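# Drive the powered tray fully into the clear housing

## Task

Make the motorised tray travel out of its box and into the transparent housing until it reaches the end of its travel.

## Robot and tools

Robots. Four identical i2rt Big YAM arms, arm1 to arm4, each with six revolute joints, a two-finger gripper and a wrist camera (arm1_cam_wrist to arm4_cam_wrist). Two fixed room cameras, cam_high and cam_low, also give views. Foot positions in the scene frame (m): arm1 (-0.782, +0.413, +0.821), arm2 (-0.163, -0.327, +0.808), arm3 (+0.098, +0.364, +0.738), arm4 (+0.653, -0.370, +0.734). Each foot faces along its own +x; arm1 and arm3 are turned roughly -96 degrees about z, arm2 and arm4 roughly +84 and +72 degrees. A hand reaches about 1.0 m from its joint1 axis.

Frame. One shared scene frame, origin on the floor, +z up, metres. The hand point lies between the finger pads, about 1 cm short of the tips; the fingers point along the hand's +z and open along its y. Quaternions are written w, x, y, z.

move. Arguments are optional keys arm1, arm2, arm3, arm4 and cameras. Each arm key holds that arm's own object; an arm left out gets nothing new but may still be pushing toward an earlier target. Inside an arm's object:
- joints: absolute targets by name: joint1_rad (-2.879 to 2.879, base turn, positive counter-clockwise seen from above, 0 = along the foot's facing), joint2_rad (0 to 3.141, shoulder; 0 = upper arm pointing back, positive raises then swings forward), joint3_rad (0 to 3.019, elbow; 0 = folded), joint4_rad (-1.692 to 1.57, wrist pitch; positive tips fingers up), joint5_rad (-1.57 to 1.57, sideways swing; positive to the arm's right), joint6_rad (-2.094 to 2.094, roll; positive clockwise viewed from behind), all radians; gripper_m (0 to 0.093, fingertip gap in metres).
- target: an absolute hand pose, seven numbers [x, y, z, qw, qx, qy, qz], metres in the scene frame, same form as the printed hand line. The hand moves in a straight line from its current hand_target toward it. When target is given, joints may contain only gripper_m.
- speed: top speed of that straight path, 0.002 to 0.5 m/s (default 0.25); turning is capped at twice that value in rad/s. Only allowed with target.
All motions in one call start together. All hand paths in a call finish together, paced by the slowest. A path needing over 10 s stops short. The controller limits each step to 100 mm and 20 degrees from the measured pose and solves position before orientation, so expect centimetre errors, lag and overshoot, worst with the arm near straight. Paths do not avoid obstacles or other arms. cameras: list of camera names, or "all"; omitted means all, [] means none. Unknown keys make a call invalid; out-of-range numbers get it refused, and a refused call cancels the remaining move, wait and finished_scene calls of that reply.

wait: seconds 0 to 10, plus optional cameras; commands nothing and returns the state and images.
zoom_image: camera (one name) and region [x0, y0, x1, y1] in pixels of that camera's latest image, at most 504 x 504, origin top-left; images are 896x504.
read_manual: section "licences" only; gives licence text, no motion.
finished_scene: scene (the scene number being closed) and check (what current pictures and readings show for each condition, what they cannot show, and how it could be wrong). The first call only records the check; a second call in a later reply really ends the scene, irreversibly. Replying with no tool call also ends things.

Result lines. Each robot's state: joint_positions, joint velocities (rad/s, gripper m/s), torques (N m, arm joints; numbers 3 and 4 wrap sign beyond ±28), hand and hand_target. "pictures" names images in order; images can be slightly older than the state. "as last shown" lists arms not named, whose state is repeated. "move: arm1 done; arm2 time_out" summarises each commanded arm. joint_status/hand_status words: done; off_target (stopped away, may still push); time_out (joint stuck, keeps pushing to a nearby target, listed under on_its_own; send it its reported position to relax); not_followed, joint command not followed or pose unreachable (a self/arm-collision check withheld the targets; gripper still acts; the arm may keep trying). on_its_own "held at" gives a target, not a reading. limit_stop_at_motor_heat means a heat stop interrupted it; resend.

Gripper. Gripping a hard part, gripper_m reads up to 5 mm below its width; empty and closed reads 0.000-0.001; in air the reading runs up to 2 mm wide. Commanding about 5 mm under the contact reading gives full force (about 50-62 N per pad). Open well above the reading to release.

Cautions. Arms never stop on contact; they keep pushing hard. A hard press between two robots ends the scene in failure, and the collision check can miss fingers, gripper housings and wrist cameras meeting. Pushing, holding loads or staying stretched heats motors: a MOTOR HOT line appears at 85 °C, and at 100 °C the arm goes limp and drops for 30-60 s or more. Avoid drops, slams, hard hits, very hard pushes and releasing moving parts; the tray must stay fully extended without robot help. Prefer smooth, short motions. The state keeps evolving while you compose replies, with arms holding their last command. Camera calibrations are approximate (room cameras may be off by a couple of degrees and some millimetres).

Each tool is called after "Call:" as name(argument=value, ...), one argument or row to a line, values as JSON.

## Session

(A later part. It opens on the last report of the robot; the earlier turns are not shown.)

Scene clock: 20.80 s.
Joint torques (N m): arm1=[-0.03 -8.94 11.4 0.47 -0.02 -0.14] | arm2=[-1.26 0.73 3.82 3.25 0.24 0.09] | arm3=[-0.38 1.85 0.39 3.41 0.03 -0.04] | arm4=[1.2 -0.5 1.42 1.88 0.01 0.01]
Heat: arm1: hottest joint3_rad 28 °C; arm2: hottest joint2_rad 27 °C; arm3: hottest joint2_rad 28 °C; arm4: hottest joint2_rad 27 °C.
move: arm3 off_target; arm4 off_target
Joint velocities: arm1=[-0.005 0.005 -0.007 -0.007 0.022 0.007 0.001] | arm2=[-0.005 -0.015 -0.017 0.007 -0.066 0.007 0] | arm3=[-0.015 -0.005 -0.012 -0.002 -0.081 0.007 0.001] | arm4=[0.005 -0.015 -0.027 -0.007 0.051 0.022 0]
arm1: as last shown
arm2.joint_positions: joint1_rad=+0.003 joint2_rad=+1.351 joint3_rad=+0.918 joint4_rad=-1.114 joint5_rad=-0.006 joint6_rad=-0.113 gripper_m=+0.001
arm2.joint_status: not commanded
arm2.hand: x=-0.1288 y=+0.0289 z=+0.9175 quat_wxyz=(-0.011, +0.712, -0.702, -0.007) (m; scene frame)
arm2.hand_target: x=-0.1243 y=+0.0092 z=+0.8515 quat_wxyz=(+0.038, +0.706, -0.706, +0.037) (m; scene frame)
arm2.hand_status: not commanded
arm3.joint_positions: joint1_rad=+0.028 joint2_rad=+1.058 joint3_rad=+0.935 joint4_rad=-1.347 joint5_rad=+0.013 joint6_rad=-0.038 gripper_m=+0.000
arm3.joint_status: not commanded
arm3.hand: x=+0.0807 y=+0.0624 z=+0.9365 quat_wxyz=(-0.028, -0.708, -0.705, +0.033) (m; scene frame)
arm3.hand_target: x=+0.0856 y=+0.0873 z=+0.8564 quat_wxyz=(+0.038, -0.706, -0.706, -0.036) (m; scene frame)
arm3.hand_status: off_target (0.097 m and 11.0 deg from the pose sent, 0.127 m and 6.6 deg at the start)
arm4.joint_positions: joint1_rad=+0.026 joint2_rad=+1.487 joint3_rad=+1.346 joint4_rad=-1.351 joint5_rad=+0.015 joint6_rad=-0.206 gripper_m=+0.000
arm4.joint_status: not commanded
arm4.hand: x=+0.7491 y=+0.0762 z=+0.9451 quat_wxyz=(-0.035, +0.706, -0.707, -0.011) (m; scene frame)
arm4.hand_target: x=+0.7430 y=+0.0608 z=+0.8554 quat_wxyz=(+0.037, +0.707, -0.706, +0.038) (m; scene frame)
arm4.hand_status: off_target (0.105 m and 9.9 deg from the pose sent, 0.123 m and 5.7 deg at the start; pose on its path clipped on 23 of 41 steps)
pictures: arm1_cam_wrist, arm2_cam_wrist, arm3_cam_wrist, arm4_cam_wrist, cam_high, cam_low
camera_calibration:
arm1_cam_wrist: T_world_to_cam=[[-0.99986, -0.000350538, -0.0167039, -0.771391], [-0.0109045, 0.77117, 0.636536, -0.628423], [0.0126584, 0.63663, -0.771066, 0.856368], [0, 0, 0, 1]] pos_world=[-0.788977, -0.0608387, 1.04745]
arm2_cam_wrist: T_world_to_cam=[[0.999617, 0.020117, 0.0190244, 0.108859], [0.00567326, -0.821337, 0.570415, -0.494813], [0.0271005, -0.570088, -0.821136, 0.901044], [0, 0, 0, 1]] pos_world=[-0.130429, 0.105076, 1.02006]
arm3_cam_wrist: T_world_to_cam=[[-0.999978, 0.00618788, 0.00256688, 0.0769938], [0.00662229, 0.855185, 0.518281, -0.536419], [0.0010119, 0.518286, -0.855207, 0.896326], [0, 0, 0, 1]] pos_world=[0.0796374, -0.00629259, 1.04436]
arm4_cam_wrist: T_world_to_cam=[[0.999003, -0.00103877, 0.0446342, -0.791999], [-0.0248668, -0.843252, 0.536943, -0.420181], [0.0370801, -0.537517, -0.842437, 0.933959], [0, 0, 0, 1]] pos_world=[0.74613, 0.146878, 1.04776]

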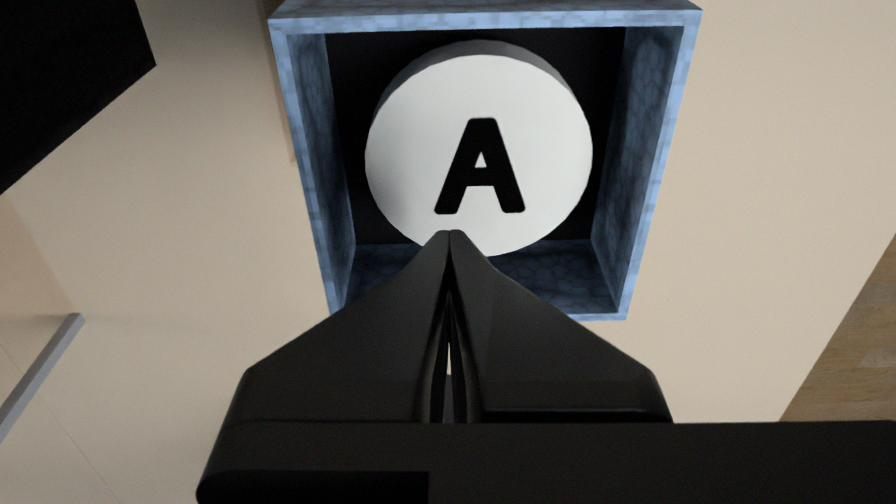

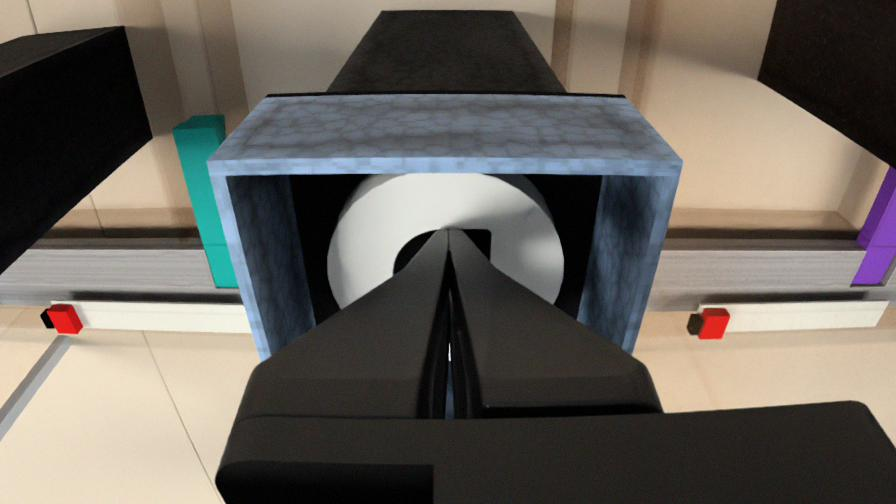

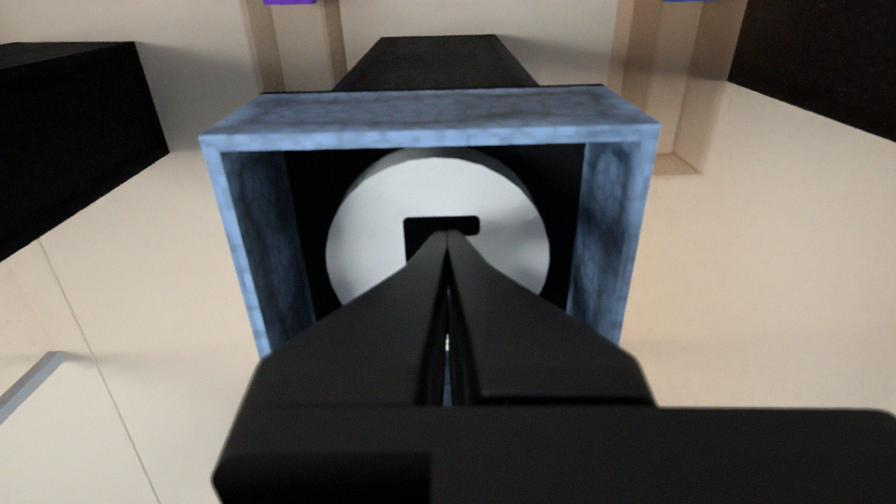

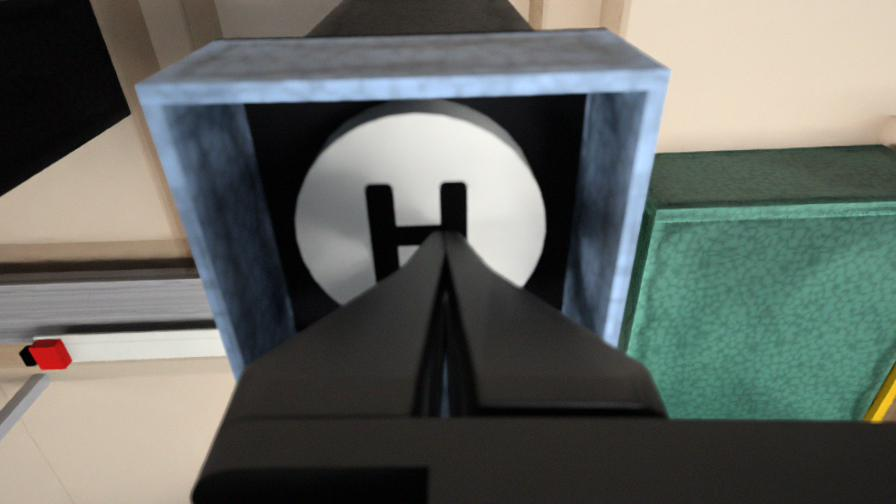

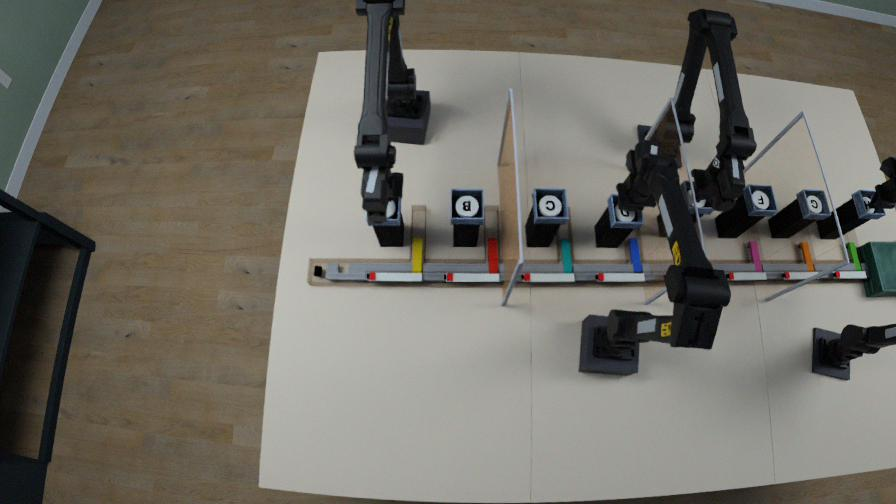

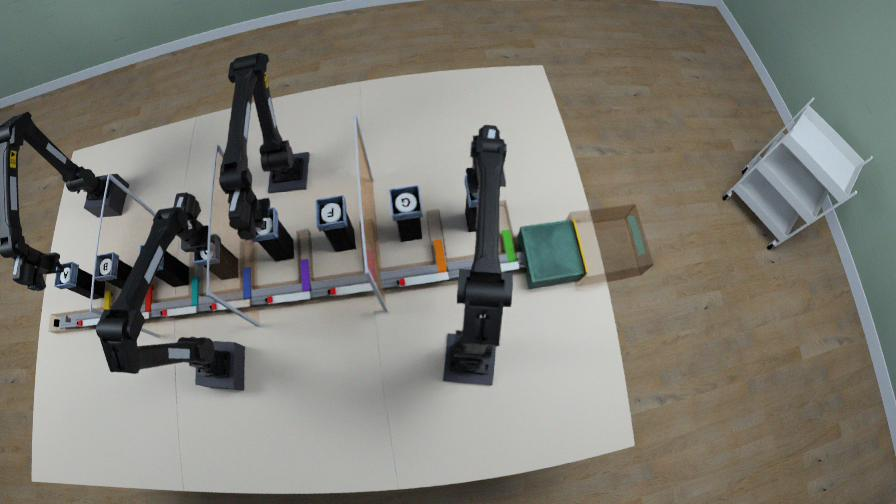

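Call:
move(
  arm1={"target": [-0.75, 0.01, 1.01, 0, 0.7071, 0.7071, 0], "speed": 0.35},
  arm2={"target": [-0.126, 0.018, 1.01, 0, 0.7071, -0.7071, 0], "speed": 0.35},
  arm3={"target": [0.083, 0.07, 1.02, 0, 0.7071, 0.7071, 0], "speed": 0.35},
  arm4={"target": [0.75, 0.075, 1.02, 0, 0.7071, -0.7071, 0], "speed": 0.35},
  cameras=["cam_high", "cam_low"],
)

Call:
move(
  arm1={"target": [-0.565, 0.02, 0.99, 0, 0.7071, 0.7071, 0], "speed": 0.35},
  arm2={"target": [-0.337, 0.018, 0.99, 0, 0.7071, -0.7071, 0], "speed": 0.35},
  arm3={"target": [0.31, 0.075, 1.0, 0, 0.7071, 0.7071, 0], "speed": 0.35},
  arm4={"target": [0.53, 0.065, 1.0, 0, 0.7071, -0.7071, 0], "speed": 0.35},
)

Scene clock: 23.63 s.
Joint torques (N m): arm1=[0.91 -9.7 11.74 0.42 0.12 0.01] | arm2=[-1.49 -10.23 13.16 -0.46 -0.19 0.1] | arm3=[-0.62 -7 15.2 0.03 -0.19 -0.09] | arm4=[-0.09 -10.81 16.01 -0.53 -0.17 -0.18]
Heat: arm1: hottest joint3_rad 29 °C; arm2: hottest joint2_rad 27 °C; arm3: hottest joint2_rad 28 °C; arm4: hottest joint2_rad 27 °C.
move: arm1 off_target; arm2 off_target; arm3 off_target; arm4 off_target
Joint velocities: arm1=[0.005 -0.005 -0.007 0.007 -0.037 0.066 -0.001] | arm2=[-0.005 -0.005 -0.032 -0.012 0.007 -0.037 -0.001] | arm3=[0.005 -0.005 -0.007 -0.007 0.007 -0.051 -0.001] | arm4=[-0.005 -0.005 0.002 -0.012 -0.051 -0.007 0]
arm1.joint_positions: joint1_rad=+0.190 joint2_rad=+1.431 joint3_rad=+1.153 joint4_rad=-1.352 joint5_rad=+0.007 joint6_rad=+0.075 gripper_m=+0.000
arm1.joint_status: not commanded
arm1.hand: x=-0.7536 y=+0.0257 z=+0.9873 quat_wxyz=(+0.021, -0.705, -0.709, -0.018) (m; scene frame)
arm1.hand_target: x=-0.7507 y=+0.0099 z=+1.0096 quat_wxyz=(+0.001, -0.707, -0.707, +0.000) (m; scene frame)
arm1.hand_status: off_target (0.028 m and 3.2 deg from the pose sent, 0.067 m and 2.1 deg at the start)
arm2.joint_positions: joint1_rad=+0.003 joint2_rad=+1.261 joint3_rad=+1.058 joint4_rad=-1.391 joint5_rad=-0.006 joint6_rad=-0.113 gripper_m=+0.001
arm2.joint_status: not commanded
arm2.hand: x=-0.1314 y=+0.0100 z=+0.9977 quat_wxyz=(+0.007, +0.712, -0.702, +0.008) (m; scene frame)
arm2.hand_target: x=-0.1261 y=+0.0184 z=+1.0100 quat_wxyz=(+0.000, +0.707, -0.707, +0.000) (m; scene frame)
arm2.hand_status: off_target (0.016 m and 1.4 deg from the pose sent, 0.093 m and 1.7 deg at the start)
arm3.joint_positions: joint1_rad=+0.028 joint2_rad=+1.071 joint3_rad=+1.138 joint4_rad=-1.636 joint5_rad=+0.013 joint6_rad=-0.038 gripper_m=+0.000
arm3.joint_status: not commanded
arm3.hand: x=+0.0806 y=+0.0790 z=+1.0094 quat_wxyz=(+0.005, -0.708, -0.706, -0.003) (m; scene frame)
arm3.hand_target: x=+0.0829 y=+0.0688 z=+1.0202 quat_wxyz=(+0.000, -0.707, -0.707, +0.000) (m; scene frame)
arm3.hand_status: off_target (0.014 m and 0.8 deg from the pose sent, 0.084 m and 5.0 deg at the start)
arm4.joint_positions: joint1_rad=+0.023 joint2_rad=+1.502 joint3_rad=+1.508 joint4_rad=-1.612 joint5_rad=-0.002 joint6_rad=-0.207 gripper_m=+0.000
arm4.joint_status: not commanded
arm4.hand: x=+0.7437 y=+0.0588 z=+1.0000 quat_wxyz=(+0.017, +0.705, -0.709, +0.013) (m; scene frame)
arm4.hand_target: x=+0.7498 y=+0.0739 z=+1.0196 quat_wxyz=(-0.001, +0.707, -0.707, +0.000) (m; scene frame)
arm4.hand_status: off_target (0.026 m and 2.5 deg from the pose sent, 0.075 m and 4.2 deg at the start)
pictures: cam_high, cam_low

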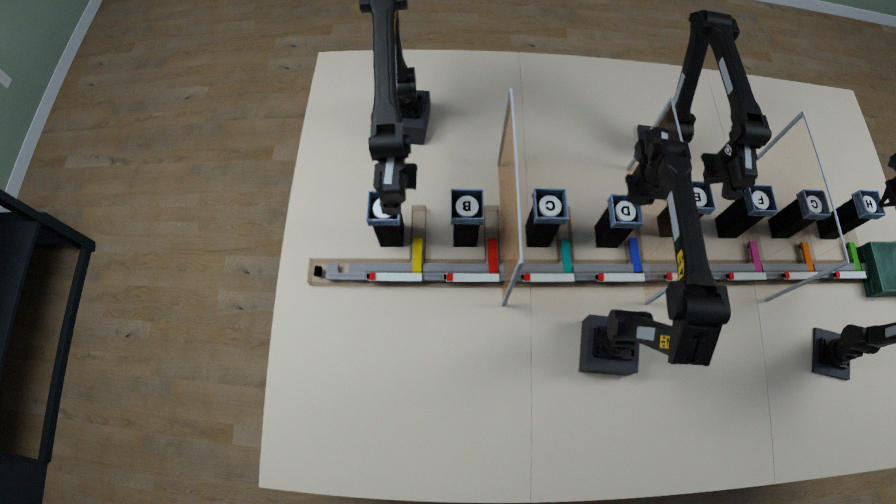

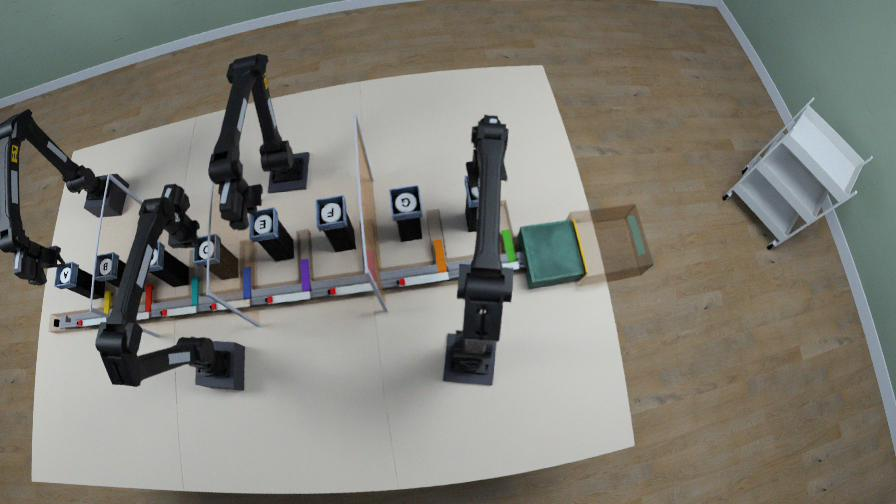

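Scene clock: 25.43 s.
Joint torques (N m): arm1=[0.32 -9.64 11.85 0.75 0.26 0.03] | arm2=[0.32 -9.99 13.7 0.47 0.15 0.19] | arm3=[-0.56 -9.99 15.56 0.55 0.11 -0.05] | arm4=[0.44 -11.69 11.47 0.34 0.04 0.06]
Heat: arm1: hottest joint3_rad 29 °C; arm2: hottest joint2_rad 27 °C; arm3: hottest joint2_rad 28 °C; arm4: hottest joint3_rad 28 °C.
move: arm1 off_target; arm2 off_target; arm3 off_target; arm4 done
Joint velocities: arm1=[-0.015 -0.005 -0.007 0.007 0.051 -0.007 0.001] | arm2=[-0.005 0.005 -0.027 0.002 -0.051 0.022 0] | arm3=[-0.015 0.005 -0.007 0.002 -0.051 -0.037 0.001] | arm4=[-0.015 0.015 -0.002 -0.012 -0.007 -0.037 -0.001]
arm1.joint_positions: joint1_rad=+0.616 joint2_rad=+1.540 joint3_rad=+1.239 joint4_rad=-1.325 joint5_rad=+0.008 joint6_rad=+0.494 gripper_m=+0.000
arm1.joint_status: not commanded
arm1.hand: x=-0.5766 y=+0.0372 z=+0.9763 quat_wxyz=(+0.024, -0.703, -0.711, -0.005) (m; scene frame)
arm1.hand_target: x=-0.5680 y=+0.0192 z=+0.9898 quat_wxyz=(+0.005, -0.707, -0.707, +0.003) (m; scene frame)
arm1.hand_status: off_target (0.025 m and 2.9 deg from the pose sent, 0.189 m and 3.2 deg at the start)
arm2.joint_positions: joint1_rad=+0.552 joint2_rad=+1.349 joint3_rad=+1.104 joint4_rad=-1.348 joint5_rad=-0.005 joint6_rad=+0.449 gripper_m=+0.001
arm2.joint_status: not commanded
arm2.hand: x=-0.3256 y=+0.0053 z=+0.9832 quat_wxyz=(+0.002, +0.707, -0.707, +0.012) (m; scene frame)
arm2.hand_target: x=-0.3362 y=+0.0202 z=+0.9897 quat_wxyz=(-0.004, +0.707, -0.707, +0.001) (m; scene frame)
arm2.hand_status: off_target (0.018 m and 1.4 deg from the pose sent, 0.206 m and 1.4 deg at the start)
arm3.joint_positions: joint1_rad=+0.712 joint2_rad=+1.248 joint3_rad=+1.211 joint4_rad=-1.565 joint5_rad=+0.030 joint6_rad=+0.643 gripper_m=+0.000
arm3.joint_status: not commanded
arm3.hand: x=+0.2947 y=+0.0848 z=+0.9884 quat_wxyz=(+0.018, -0.707, -0.707, +0.004) (m; scene frame)
arm3.hand_target: x=+0.3069 y=+0.0744 z=+0.9993 quat_wxyz=(+0.004, -0.707, -0.707, +0.008) (m; scene frame)
arm3.hand_status: off_target (0.022 m and 2.1 deg from the pose sent, 0.230 m and 0.8 deg at the start)
arm4.joint_positions: joint1_rad=+0.514 joint2_rad=+1.499 joint3_rad=+1.495 joint4_rad=-1.574 joint5_rad=-0.007 joint6_rad=+0.267 gripper_m=+0.000
arm4.joint_status: not commanded
arm4.hand: x=+0.5289 y=+0.0569 z=+0.9955 quat_wxyz=(+0.007, +0.712, -0.702, +0.006) (m; scene frame)
arm4.hand_target: x=+0.5278 y=+0.0646 z=+1.0002 quat_wxyz=(+0.000, +0.707, -0.707, -0.004) (m; scene frame)
arm4.hand_status: done (0.009 m and 1.3 deg from the pose sent, 0.214 m and 2.5 deg at the start)
pictures: arm1_cam_wrist, arm2_cam_wrist, arm3_cam_wrist, arm4_cam_wrist, cam_high, cam_low
camera_calibration:
arm1_cam_wrist: T_world_to_cam=[[-0.999864, -0.0134441, 0.00950129, -0.584771], [-0.00425885, 0.76873, 0.639559, -0.653887], [-0.0159022, 0.639432, -0.768683, 0.838452], [0, 0, 0, 1]] pos_world=[-0.574143, -0.0413324, 1.06826]
arm2_cam_wrist: T_world_to_cam=[[0.99961, 0.00761906, 0.0268539, 0.297195], [-0.0102824, -0.793876, 0.607992, -0.592786], [0.025951, -0.608032, -0.793489, 0.919462], [0, 0, 0, 1]] pos_world=[-0.327035, 0.0861991, 1.08201]
arm3_cam_wrist: T_world_to_cam=[[-0.999608, 0.000696728, 0.0279801, 0.265996], [0.0175199, 0.795187, 0.606111, -0.668841], [-0.0218271, 0.606363, -0.794888, 0.868457], [0, 0, 0, 1]] pos_world=[0.296566, 0.00506808, 1.08828]
arm4_cam_wrist: T_world_to_cam=[[0.999817, 0.0168567, 0.00900291, -0.540201], [0.00796266, -0.795728, 0.605601, -0.557437], [0.0173723, -0.605419, -0.795717, 0.941927], [0, 0, 0, 1]] pos_world=[0.528177, 0.135798, 1.09196]

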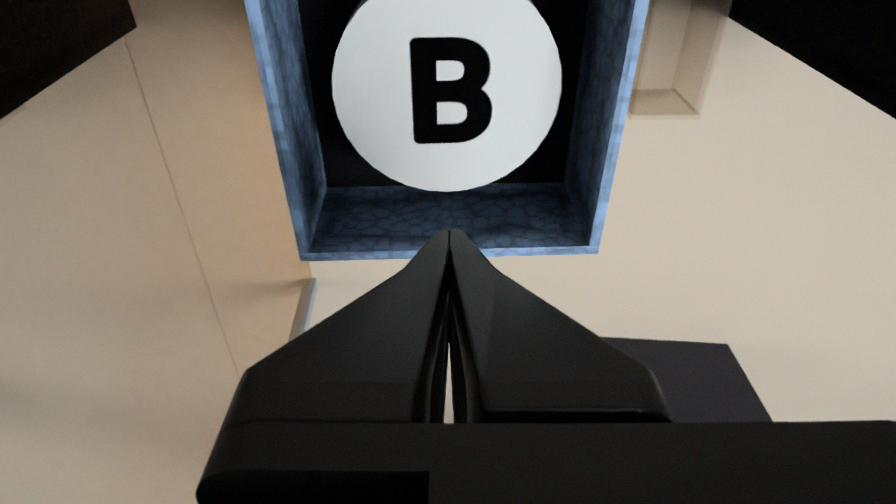

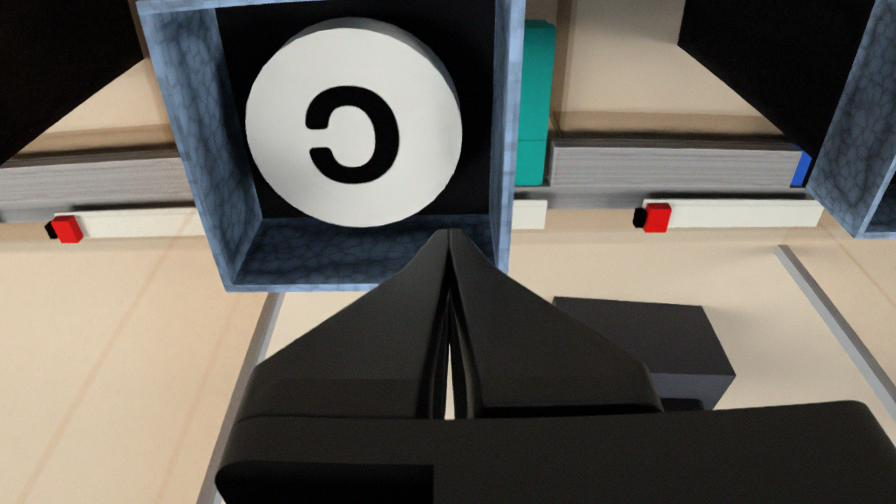

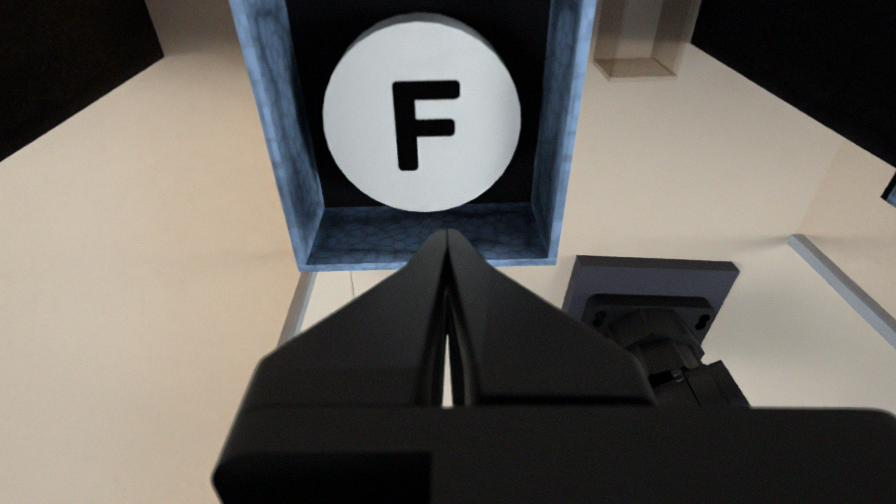

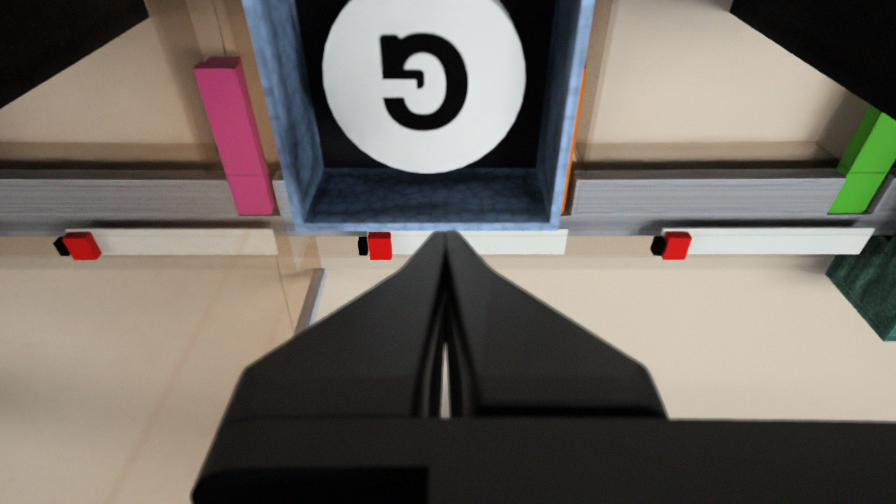

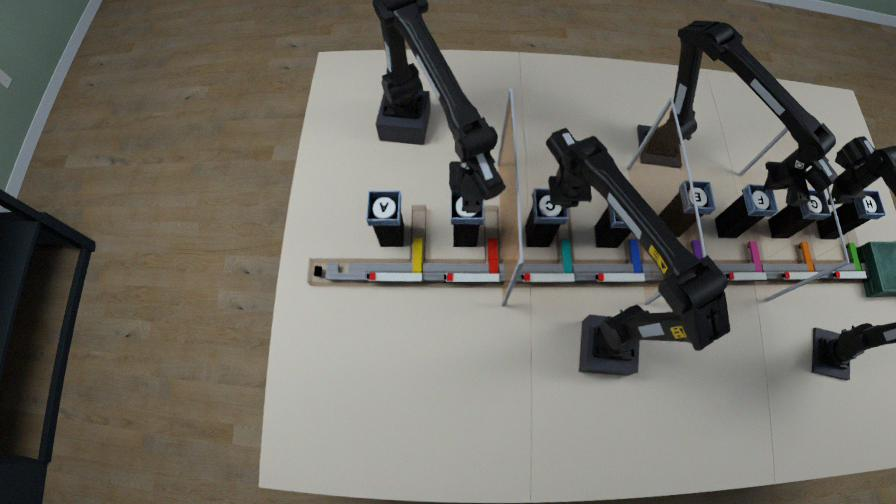

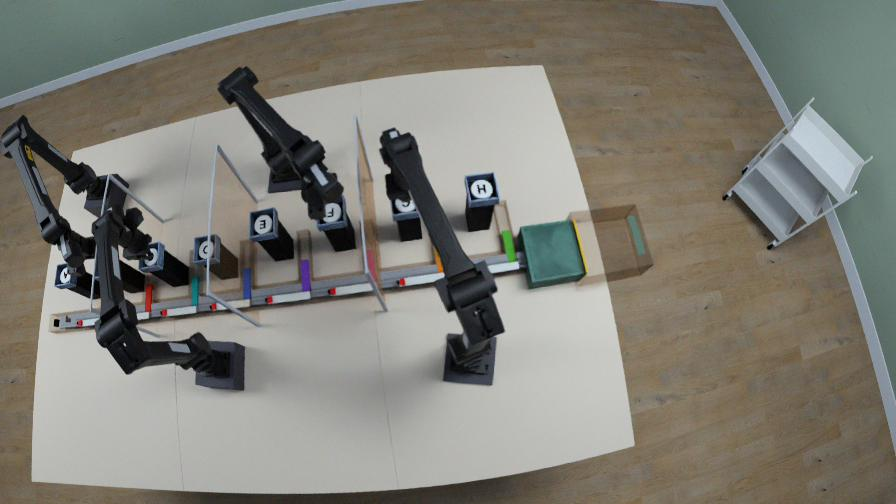

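Call:
move(
  arm1={"target": [-0.572, 0.022, 0.84, -0.0499, 0.7061, 0.7061, 0.0156], "speed": 0.2},
  arm2={"target": [-0.356, 0.015, 0.84, 0.0147, 0.7061, -0.7061, 0.0502], "speed": 0.2},
  arm3={"target": [0.305, 0.069, 0.84, -0.0514, 0.7061, 0.7061, 0.0097], "speed": 0.2},
  arm4={"target": [0.524, 0.076, 0.84, 0.0253, 0.7061, -0.7061, 0.0458], "speed": 0.2},
)

Scene clock: 27.87 s.
Joint torques (N m): arm1=[-0.15 -1.85 3.06 3.67 -0.07 -0.06] | arm2=[1.55 -0.67 2.5 3 -0.21 0.22] | arm3=[-2.49 -0.85 2.29 3.1 -0.16 -0.25] | arm4=[0.67 -1.73 2.99 2.74 0.12 0.06]
Heat: arm1: hottest joint3_rad 29 °C; arm2: hottest joint2_rad 27 °C; arm3: hottest joint2_rad 28 °C; arm4: hottest joint3_rad 28 °C.
move: arm1 off_target; arm2 off_target; arm3 off_target; arm4 off_target
Joint velocities: arm1=[-0.015 -0.005 -0.007 -0.017 0.022 0.037 0] | arm2=[-0.005 -0.005 -0.002 -0.007 0.066 -0.007 0] | arm3=[-0.005 -0.015 -0.007 0.007 -0.022 0.081 0] | arm4=[-0.005 -0.005 -0.012 -0.017 0.037 0.022 -0.001]
arm1.joint_positions: joint1_rad=+0.614 joint2_rad=+1.595 joint3_rad=+1.173 joint4_rad=-1.121 joint5_rad=+0.006 joint6_rad=+0.495 gripper_m=+0.000
arm1.joint_status: not commanded
arm1.hand: x=-0.5649 y=+0.0150 z=+0.9291 quat_wxyz=(-0.016, -0.704, -0.710, +0.006) (m; scene frame)
arm1.hand_target: x=-0.5781 y=+0.0342 z=+0.8514 quat_wxyz=(+0.050, -0.706, -0.706, -0.016) (m; scene frame)
arm1.hand_status: off_target (0.090 m and 8.0 deg from the pose sent, 0.137 m and 3.3 deg at the start)
arm2.joint_positions: joint1_rad=+0.581 joint2_rad=+1.417 joint3_rad=+1.050 joint4_rad=-1.133 joint5_rad=-0.001 joint6_rad=+0.493 gripper_m=+0.001
arm2.joint_status: not commanded
arm2.hand: x=-0.3501 y=+0.0321 z=+0.9395 quat_wxyz=(-0.014, +0.701, -0.712, -0.032) (m; scene frame)
arm2.hand_target: x=-0.3464 y=+0.0022 z=+0.8563 quat_wxyz=(+0.013, +0.706, -0.706, +0.051) (m; scene frame)
arm2.hand_status: off_target (0.101 m and 10.0 deg from the pose sent, 0.147 m and 4.6 deg at the start; pose on its path clipped on 21 of 46 steps)
arm3.joint_positions: joint1_rad=+0.709 joint2_rad=+1.247 joint3_rad=+1.071 joint4_rad=-1.310 joint5_rad=+0.015 joint6_rad=+0.638 gripper_m=+0.000
arm3.joint_status: not commanded
arm3.hand: x=+0.3097 y=+0.0685 z=+0.9360 quat_wxyz=(-0.040, -0.706, -0.707, +0.005) (m; scene frame)
arm3.hand_target: x=+0.2951 y=+0.0836 z=+0.8539 quat_wxyz=(+0.051, -0.706, -0.706, -0.011) (m; scene frame)
arm3.hand_status: off_target (0.096 m and 10.6 deg from the pose sent, 0.150 m and 4.1 deg at the start)
arm4.joint_positions: joint1_rad=+0.514 joint2_rad=+1.531 joint3_rad=+1.351 joint4_rad=-1.366 joint5_rad=-0.005 joint6_rad=+0.269 gripper_m=+0.000
arm4.joint_status: not commanded
arm4.hand: x=+0.5256 y=+0.0699 z=+0.9273 quat_wxyz=(-0.002, +0.711, -0.703, -0.008) (m; scene frame)
arm4.hand_target: x=+0.5273 y=+0.0644 z=+0.8473 quat_wxyz=(+0.025, +0.707, -0.706, +0.046) (m; scene frame)
arm4.hand_status: off_target (0.088 m and 7.0 deg from the pose sent, 0.157 m and 5.1 deg at the start)
pictures: arm1_cam_wrist, arm2_cam_wrist, arm3_cam_wrist, arm4_cam_wrist, cam_high, cam_low
camera_calibration:
arm1_cam_wrist: T_world_to_cam=[[-0.999452, -0.0111892, -0.031146, -0.534934], [-0.0272495, 0.812306, 0.582595, -0.56731], [0.0187813, 0.583124, -0.812166, 0.877458], [0, 0, 0, 1]] pos_world=[-0.566579, -0.0568231, 1.02649]
arm2_cam_wrist: T_world_to_cam=[[0.999893, -0.0078991, -0.0122878, 0.359959], [-0.0000298354, -0.842287, 0.539029, -0.47528], [-0.0146077, -0.538971, -0.842198, 0.931096], [0, 0, 0, 1]] pos_world=[-0.346334, 0.104354, 1.04478]
arm3_cam_wrist: T_world_to_cam=[[-0.998607, -0.00029048, -0.0527581, 0.357728], [-0.0286307, 0.842917, 0.537282, -0.548939], [0.0443147, 0.538044, -0.841751, 0.865039], [0, 0, 0, 1]] pos_world=[0.303179, -0.00261547, 1.04196]
arm4_cam_wrist: T_world_to_cam=[[0.999893, 0.014406, 0.00263076, -0.530483], [0.0102142, -0.814802, 0.579649, -0.48154], [0.010494, -0.57956, -0.814862, 0.91515], [0, 0, 0, 1]] pos_world=[0.525741, 0.145666, 1.02624]

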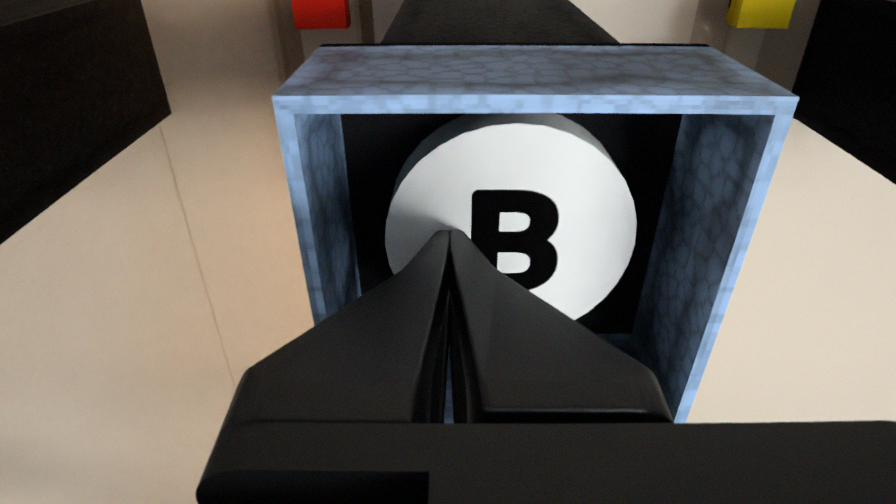

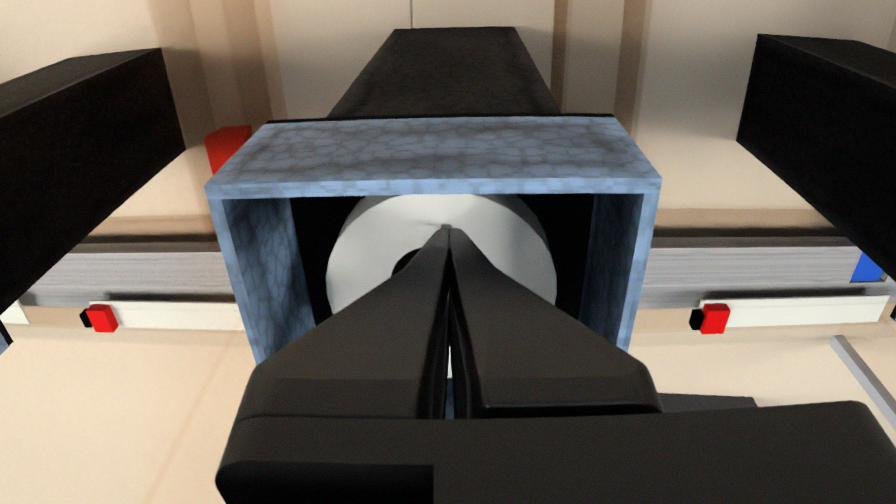

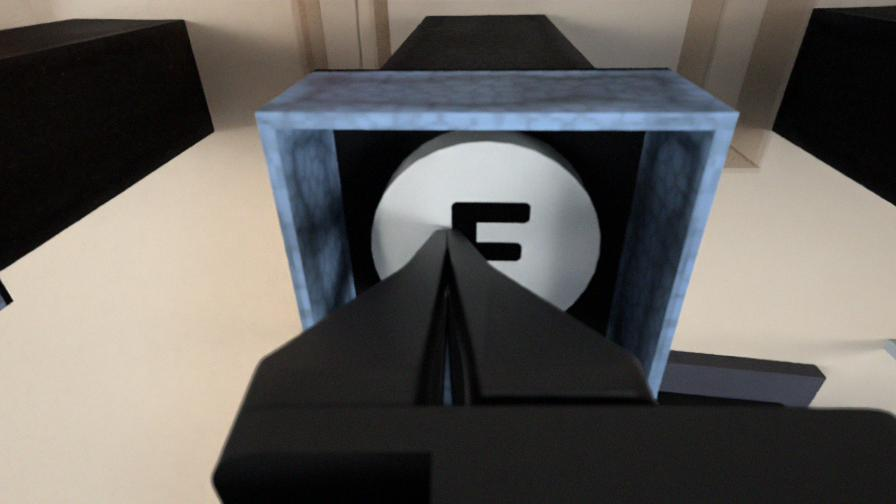

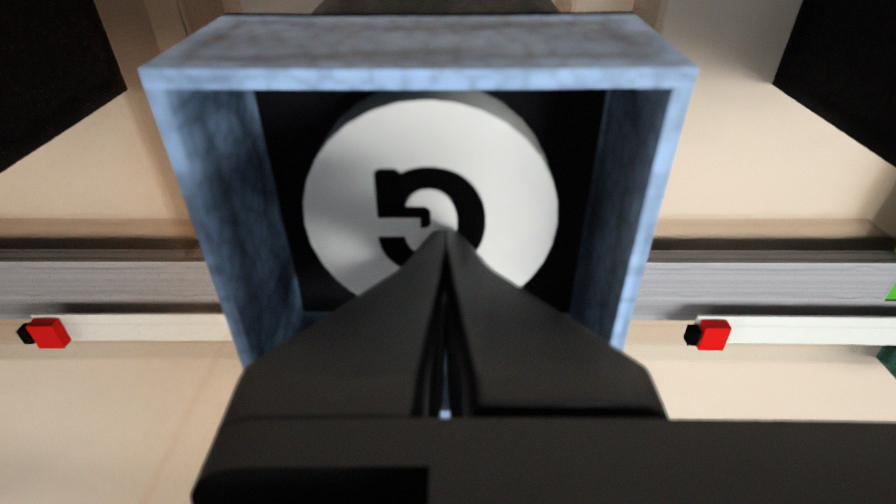

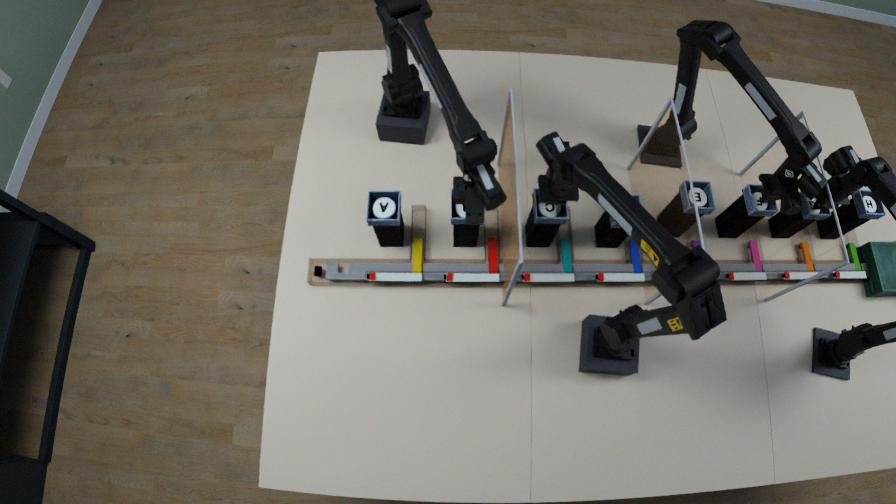

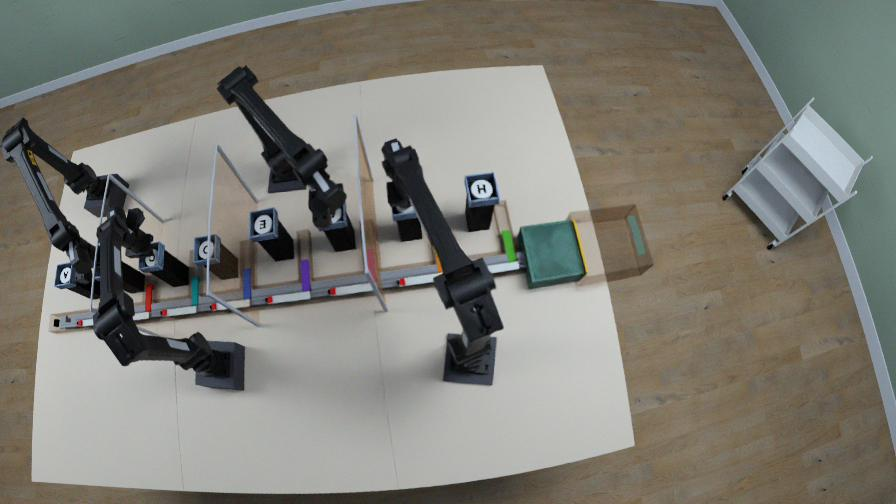

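Call:
move(
  cameras=["cam_high", "cam_low"],
)

Call:
zoom_image(
  camera="cam_high",
  region=[300, 200, 600, 300],
)

Call:
zoom_image(
  camera="cam_low",
  region=[240, 160, 680, 320],
)

Scene clock: 28.07 s.
Joint torques (N m): arm1=[-0.26 -1.79 3.04 3.58 -0.05 -0.07] | arm2=[1.26 -0.38 2.47 2.86 -0.22 0.21] | arm3=[-2.43 -0.79 2.3 2.95 -0.16 -0.21] | arm4=[0.62 -1.73 2.97 2.73 0.12 0.07]
Heat: arm1: hottest joint3_rad 29 °C; arm2: hottest joint2_rad 27 °C; arm3: hottest joint2_rad 28 °C; arm4: hottest joint3_rad 28 °C.
Joint velocities: arm1=[-0.005 -0.005 -0.002 0.007 -0.051 0.066 0] | arm2=[-0.005 -0.005 0.002 -0.007 0.022 0.007 0] | arm3=[-0.005 0.005 -0.002 -0.002 0.081 0.037 0] | arm4=[-0.015 0.005 -0.017 -0.007 -0.007 0.007 0]
arm1.joint_positions: joint1_rad=+0.614 joint2_rad=+1.595 joint3_rad=+1.173 joint4_rad=-1.121 joint5_rad=+0.006 joint6_rad=+0.495 gripper_m=+0.000
arm1.joint_status: not commanded
arm1.hand: x=-0.5649 y=+0.0150 z=+0.9291 quat_wxyz=(-0.016, -0.704, -0.710, +0.006) (m; scene frame)
arm1.hand_target: x=-0.5781 y=+0.0342 z=+0.8514 quat_wxyz=(+0.050, -0.706, -0.706, -0.016) (m; scene frame)
arm1.hand_status: off_target (0.090 m and 8.0 deg from the pose sent, 0.137 m and 3.3 deg at the start)
arm2.joint_positions: joint1_rad=+0.581 joint2_rad=+1.417 joint3_rad=+1.050 joint4_rad=-1.133 joint5_rad=-0.001 joint6_rad=+0.493 gripper_m=+0.001
arm2.joint_status: not commanded
arm2.hand: x=-0.3501 y=+0.0321 z=+0.9395 quat_wxyz=(-0.014, +0.701, -0.712, -0.032) (m; scene frame)
arm2.hand_target: x=-0.3464 y=+0.0022 z=+0.8563 quat_wxyz=(+0.013, +0.706, -0.706, +0.051) (m; scene frame)
arm2.hand_status: off_target (0.101 m and 10.0 deg from the pose sent, 0.147 m and 4.6 deg at the start; pose on its path clipped on 21 of 46 steps)
arm3.joint_positions: joint1_rad=+0.709 joint2_rad=+1.247 joint3_rad=+1.071 joint4_rad=-1.310 joint5_rad=+0.015 joint6_rad=+0.638 gripper_m=+0.000
arm3.joint_status: not commanded
arm3.hand: x=+0.3097 y=+0.0685 z=+0.9360 quat_wxyz=(-0.040, -0.706, -0.707, +0.005) (m; scene frame)
arm3.hand_target: x=+0.2951 y=+0.0837 z=+0.8539 quat_wxyz=(+0.051, -0.706, -0.706, -0.011) (m; scene frame)
arm3.hand_status: off_target (0.096 m and 10.6 deg from the pose sent, 0.150 m and 4.1 deg at the start)
arm4.joint_positions: joint1_rad=+0.514 joint2_rad=+1.531 joint3_rad=+1.351 joint4_rad=-1.366 joint5_rad=-0.005 joint6_rad=+0.269 gripper_m=+0.000
arm4.joint_status: not commanded
arm4.hand: x=+0.5256 y=+0.0699 z=+0.9273 quat_wxyz=(-0.002, +0.711, -0.703, -0.008) (m; scene frame)
arm4.hand_target: x=+0.5273 y=+0.0644 z=+0.8473 quat_wxyz=(+0.025, +0.707, -0.706, +0.046) (m; scene frame)
arm4.hand_status: off_target (0.088 m and 7.0 deg from the pose sent, 0.157 m and 5.1 deg at the start)
pictures: cam_high, cam_low

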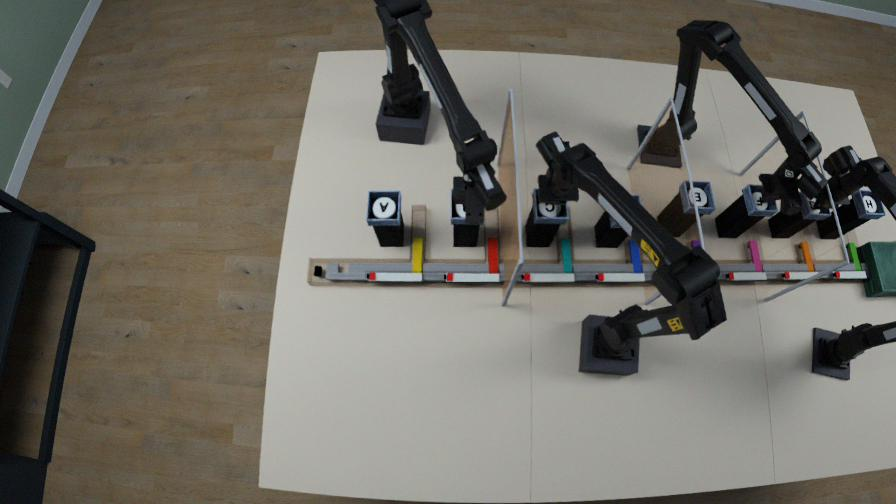

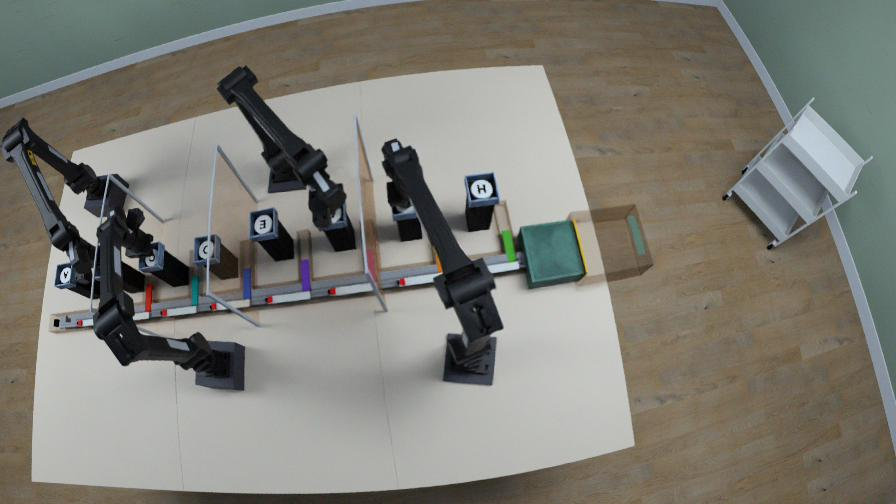

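Scaled by 1.680 from the camera's 896x504 image, which has a finer 1280x720 frame.

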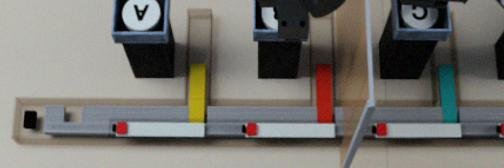

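Scaled by 1.145 from the camera's 896x504 image, which has a finer 1280x720 frame.

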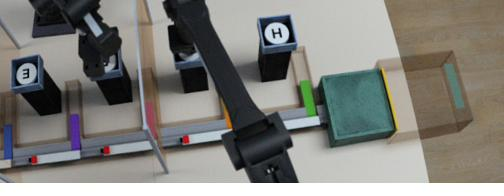

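Call:
move(
  cameras=["arm1_cam_wrist", "arm4_cam_wrist"],
)

Call:
zoom_image(
  camera="arm1_cam_wrist",
  region=[260, 30, 700, 340],
)

Call:
zoom_image(
  camera="arm4_cam_wrist",
  region=[130, 0, 700, 340],
)

Scene clock: 28.57 s.
Joint torques (N m): arm1=[-0.38 -1.9 3.02 3.63 -0.06 -0.07] | arm2=[1.32 -0.67 2.39 2.96 -0.23 0.24] | arm3=[-2.43 -0.85 2.32 2.95 -0.16 -0.22] | arm4=[0.67 -1.73 2.99 2.76 0.12 0.07]
Heat: arm1: hottest joint3_rad 29 °C; arm2: hottest joint2_rad 27 °C; arm3: hottest joint2_rad 28 °C; arm4: hottest joint3_rad 28 °C.
Joint velocities: arm1=[-0.015 -0.005 -0.012 -0.007 -0.007 0.007 -0.001] | arm2=[-0.005 -0.024 -0.002 -0.012 -0.037 -0.051 0] | arm3=[0.005 -0.005 0.002 -0.002 -0.037 -0.022 0] | arm4=[-0.005 -0.015 -0.002 -0.002 -0.007 -0.007 0]
arm1.joint_positions: joint1_rad=+0.614 joint2_rad=+1.595 joint3_rad=+1.173 joint4_rad=-1.121 joint5_rad=+0.006 joint6_rad=+0.495 gripper_m=+0.000
arm1.joint_status: not commanded
arm1.hand: x=-0.5649 y=+0.0150 z=+0.9291 quat_wxyz=(-0.016, -0.704, -0.710, +0.006) (m; scene frame)
arm1.hand_target: x=-0.5781 y=+0.0342 z=+0.8514 quat_wxyz=(+0.050, -0.706, -0.706, -0.016) (m; scene frame)
arm1.hand_status: off_target (0.090 m and 8.0 deg from the pose sent, 0.137 m and 3.3 deg at the start)
arm2.joint_positions: joint1_rad=+0.581 joint2_rad=+1.417 joint3_rad=+1.050 joint4_rad=-1.133 joint5_rad=-0.001 joint6_rad=+0.493 gripper_m=+0.001
arm2.joint_status: not commanded
arm2.hand: x=-0.3501 y=+0.0321 z=+0.9395 quat_wxyz=(-0.014, +0.701, -0.712, -0.032) (m; scene frame)
arm2.hand_target: x=-0.3464 y=+0.0022 z=+0.8563 quat_wxyz=(+0.013, +0.706, -0.706, +0.051) (m; scene frame)
arm2.hand_status: off_target (0.101 m and 10.0 deg from the pose sent, 0.147 m and 4.6 deg at the start; pose on its path clipped on 21 of 46 steps)
arm3.joint_positions: joint1_rad=+0.709 joint2_rad=+1.247 joint3_rad=+1.070 joint4_rad=-1.310 joint5_rad=+0.015 joint6_rad=+0.638 gripper_m=+0.000
arm3.joint_status: not commanded
arm3.hand: x=+0.3096 y=+0.0686 z=+0.9358 quat_wxyz=(-0.040, -0.706, -0.707, +0.005) (m; scene frame)
arm3.hand_target: x=+0.2950 y=+0.0838 z=+0.8538 quat_wxyz=(+0.051, -0.706, -0.706, -0.011) (m; scene frame)
arm3.hand_status: off_target (0.096 m and 10.6 deg from the pose sent, 0.150 m and 4.1 deg at the start)
arm4.joint_positions: joint1_rad=+0.514 joint2_rad=+1.531 joint3_rad=+1.351 joint4_rad=-1.366 joint5_rad=-0.005 joint6_rad=+0.269 gripper_m=+0.000
arm4.joint_status: not commanded
arm4.hand: x=+0.5256 y=+0.0697 z=+0.9272 quat_wxyz=(-0.002, +0.711, -0.703, -0.008) (m; scene frame)
arm4.hand_target: x=+0.5273 y=+0.0642 z=+0.8472 quat_wxyz=(+0.025, +0.707, -0.706, +0.047) (m; scene frame)
arm4.hand_status: off_target (0.087 m and 6.9 deg from the pose sent, 0.157 m and 5.1 deg at the start)
pictures: arm1_cam_wrist, arm4_cam_wrist
camera_calibration:
arm1_cam_wrist: T_world_to_cam=[[-0.999452, -0.0111892, -0.031146, -0.534934], [-0.0272495, 0.812306, 0.582595, -0.56731], [0.0187813, 0.583124, -0.812166, 0.877458], [0, 0, 0, 1]] pos_world=[-0.566579, -0.0568231, 1.02649]
arm4_cam_wrist: T_world_to_cam=[[0.999892, 0.0144067, 0.00273103, -0.530607], [0.0101528, -0.81459, 0.579949, -0.481812], [0.0105798, -0.579859, -0.814648, 0.914742], [0, 0, 0, 1]] pos_world=[0.525764, 0.145586, 1.02607]

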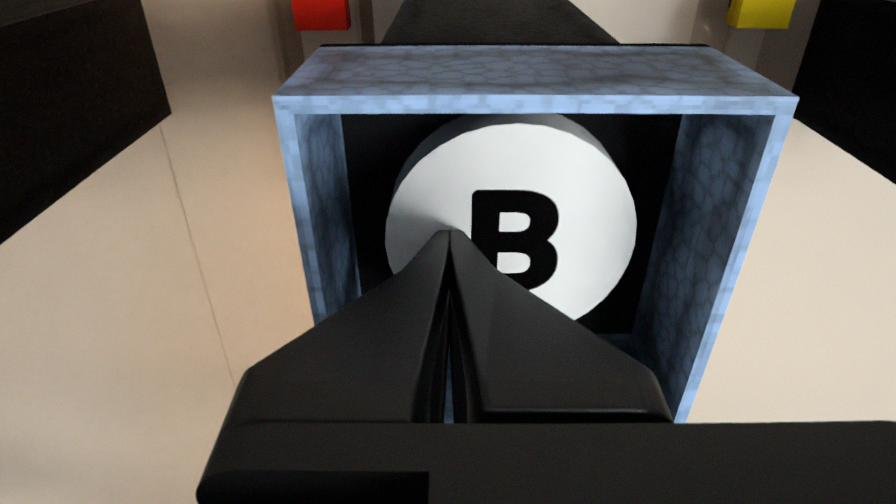

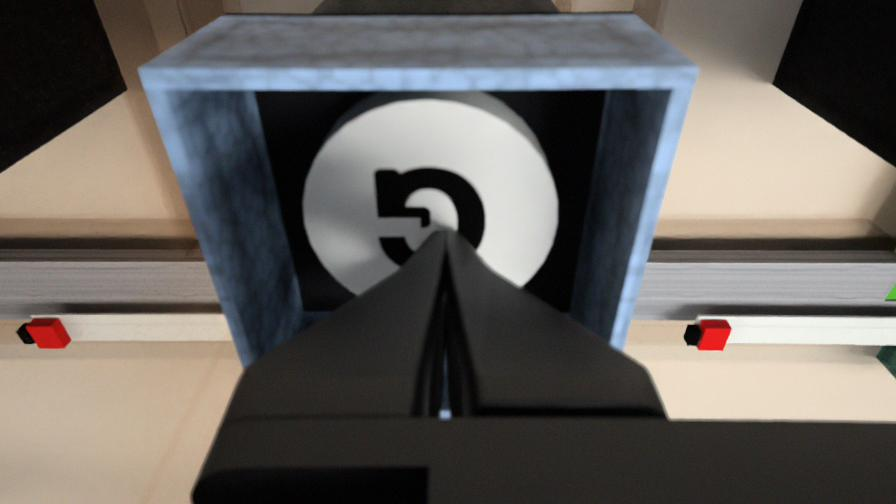

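Scaled by 1.145 from the camera's 896x504 image, which has a finer 1280x720 frame.

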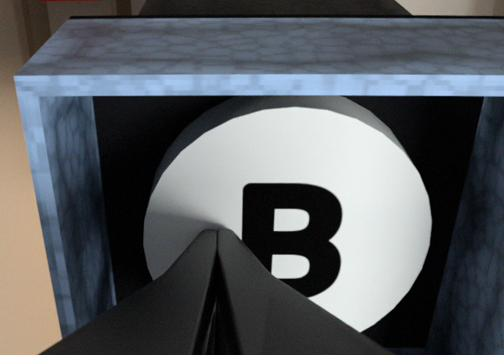

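Region (130, 0, 700, 340) is 570x340 pixels. A region can be at most 504 by 504 pixels.


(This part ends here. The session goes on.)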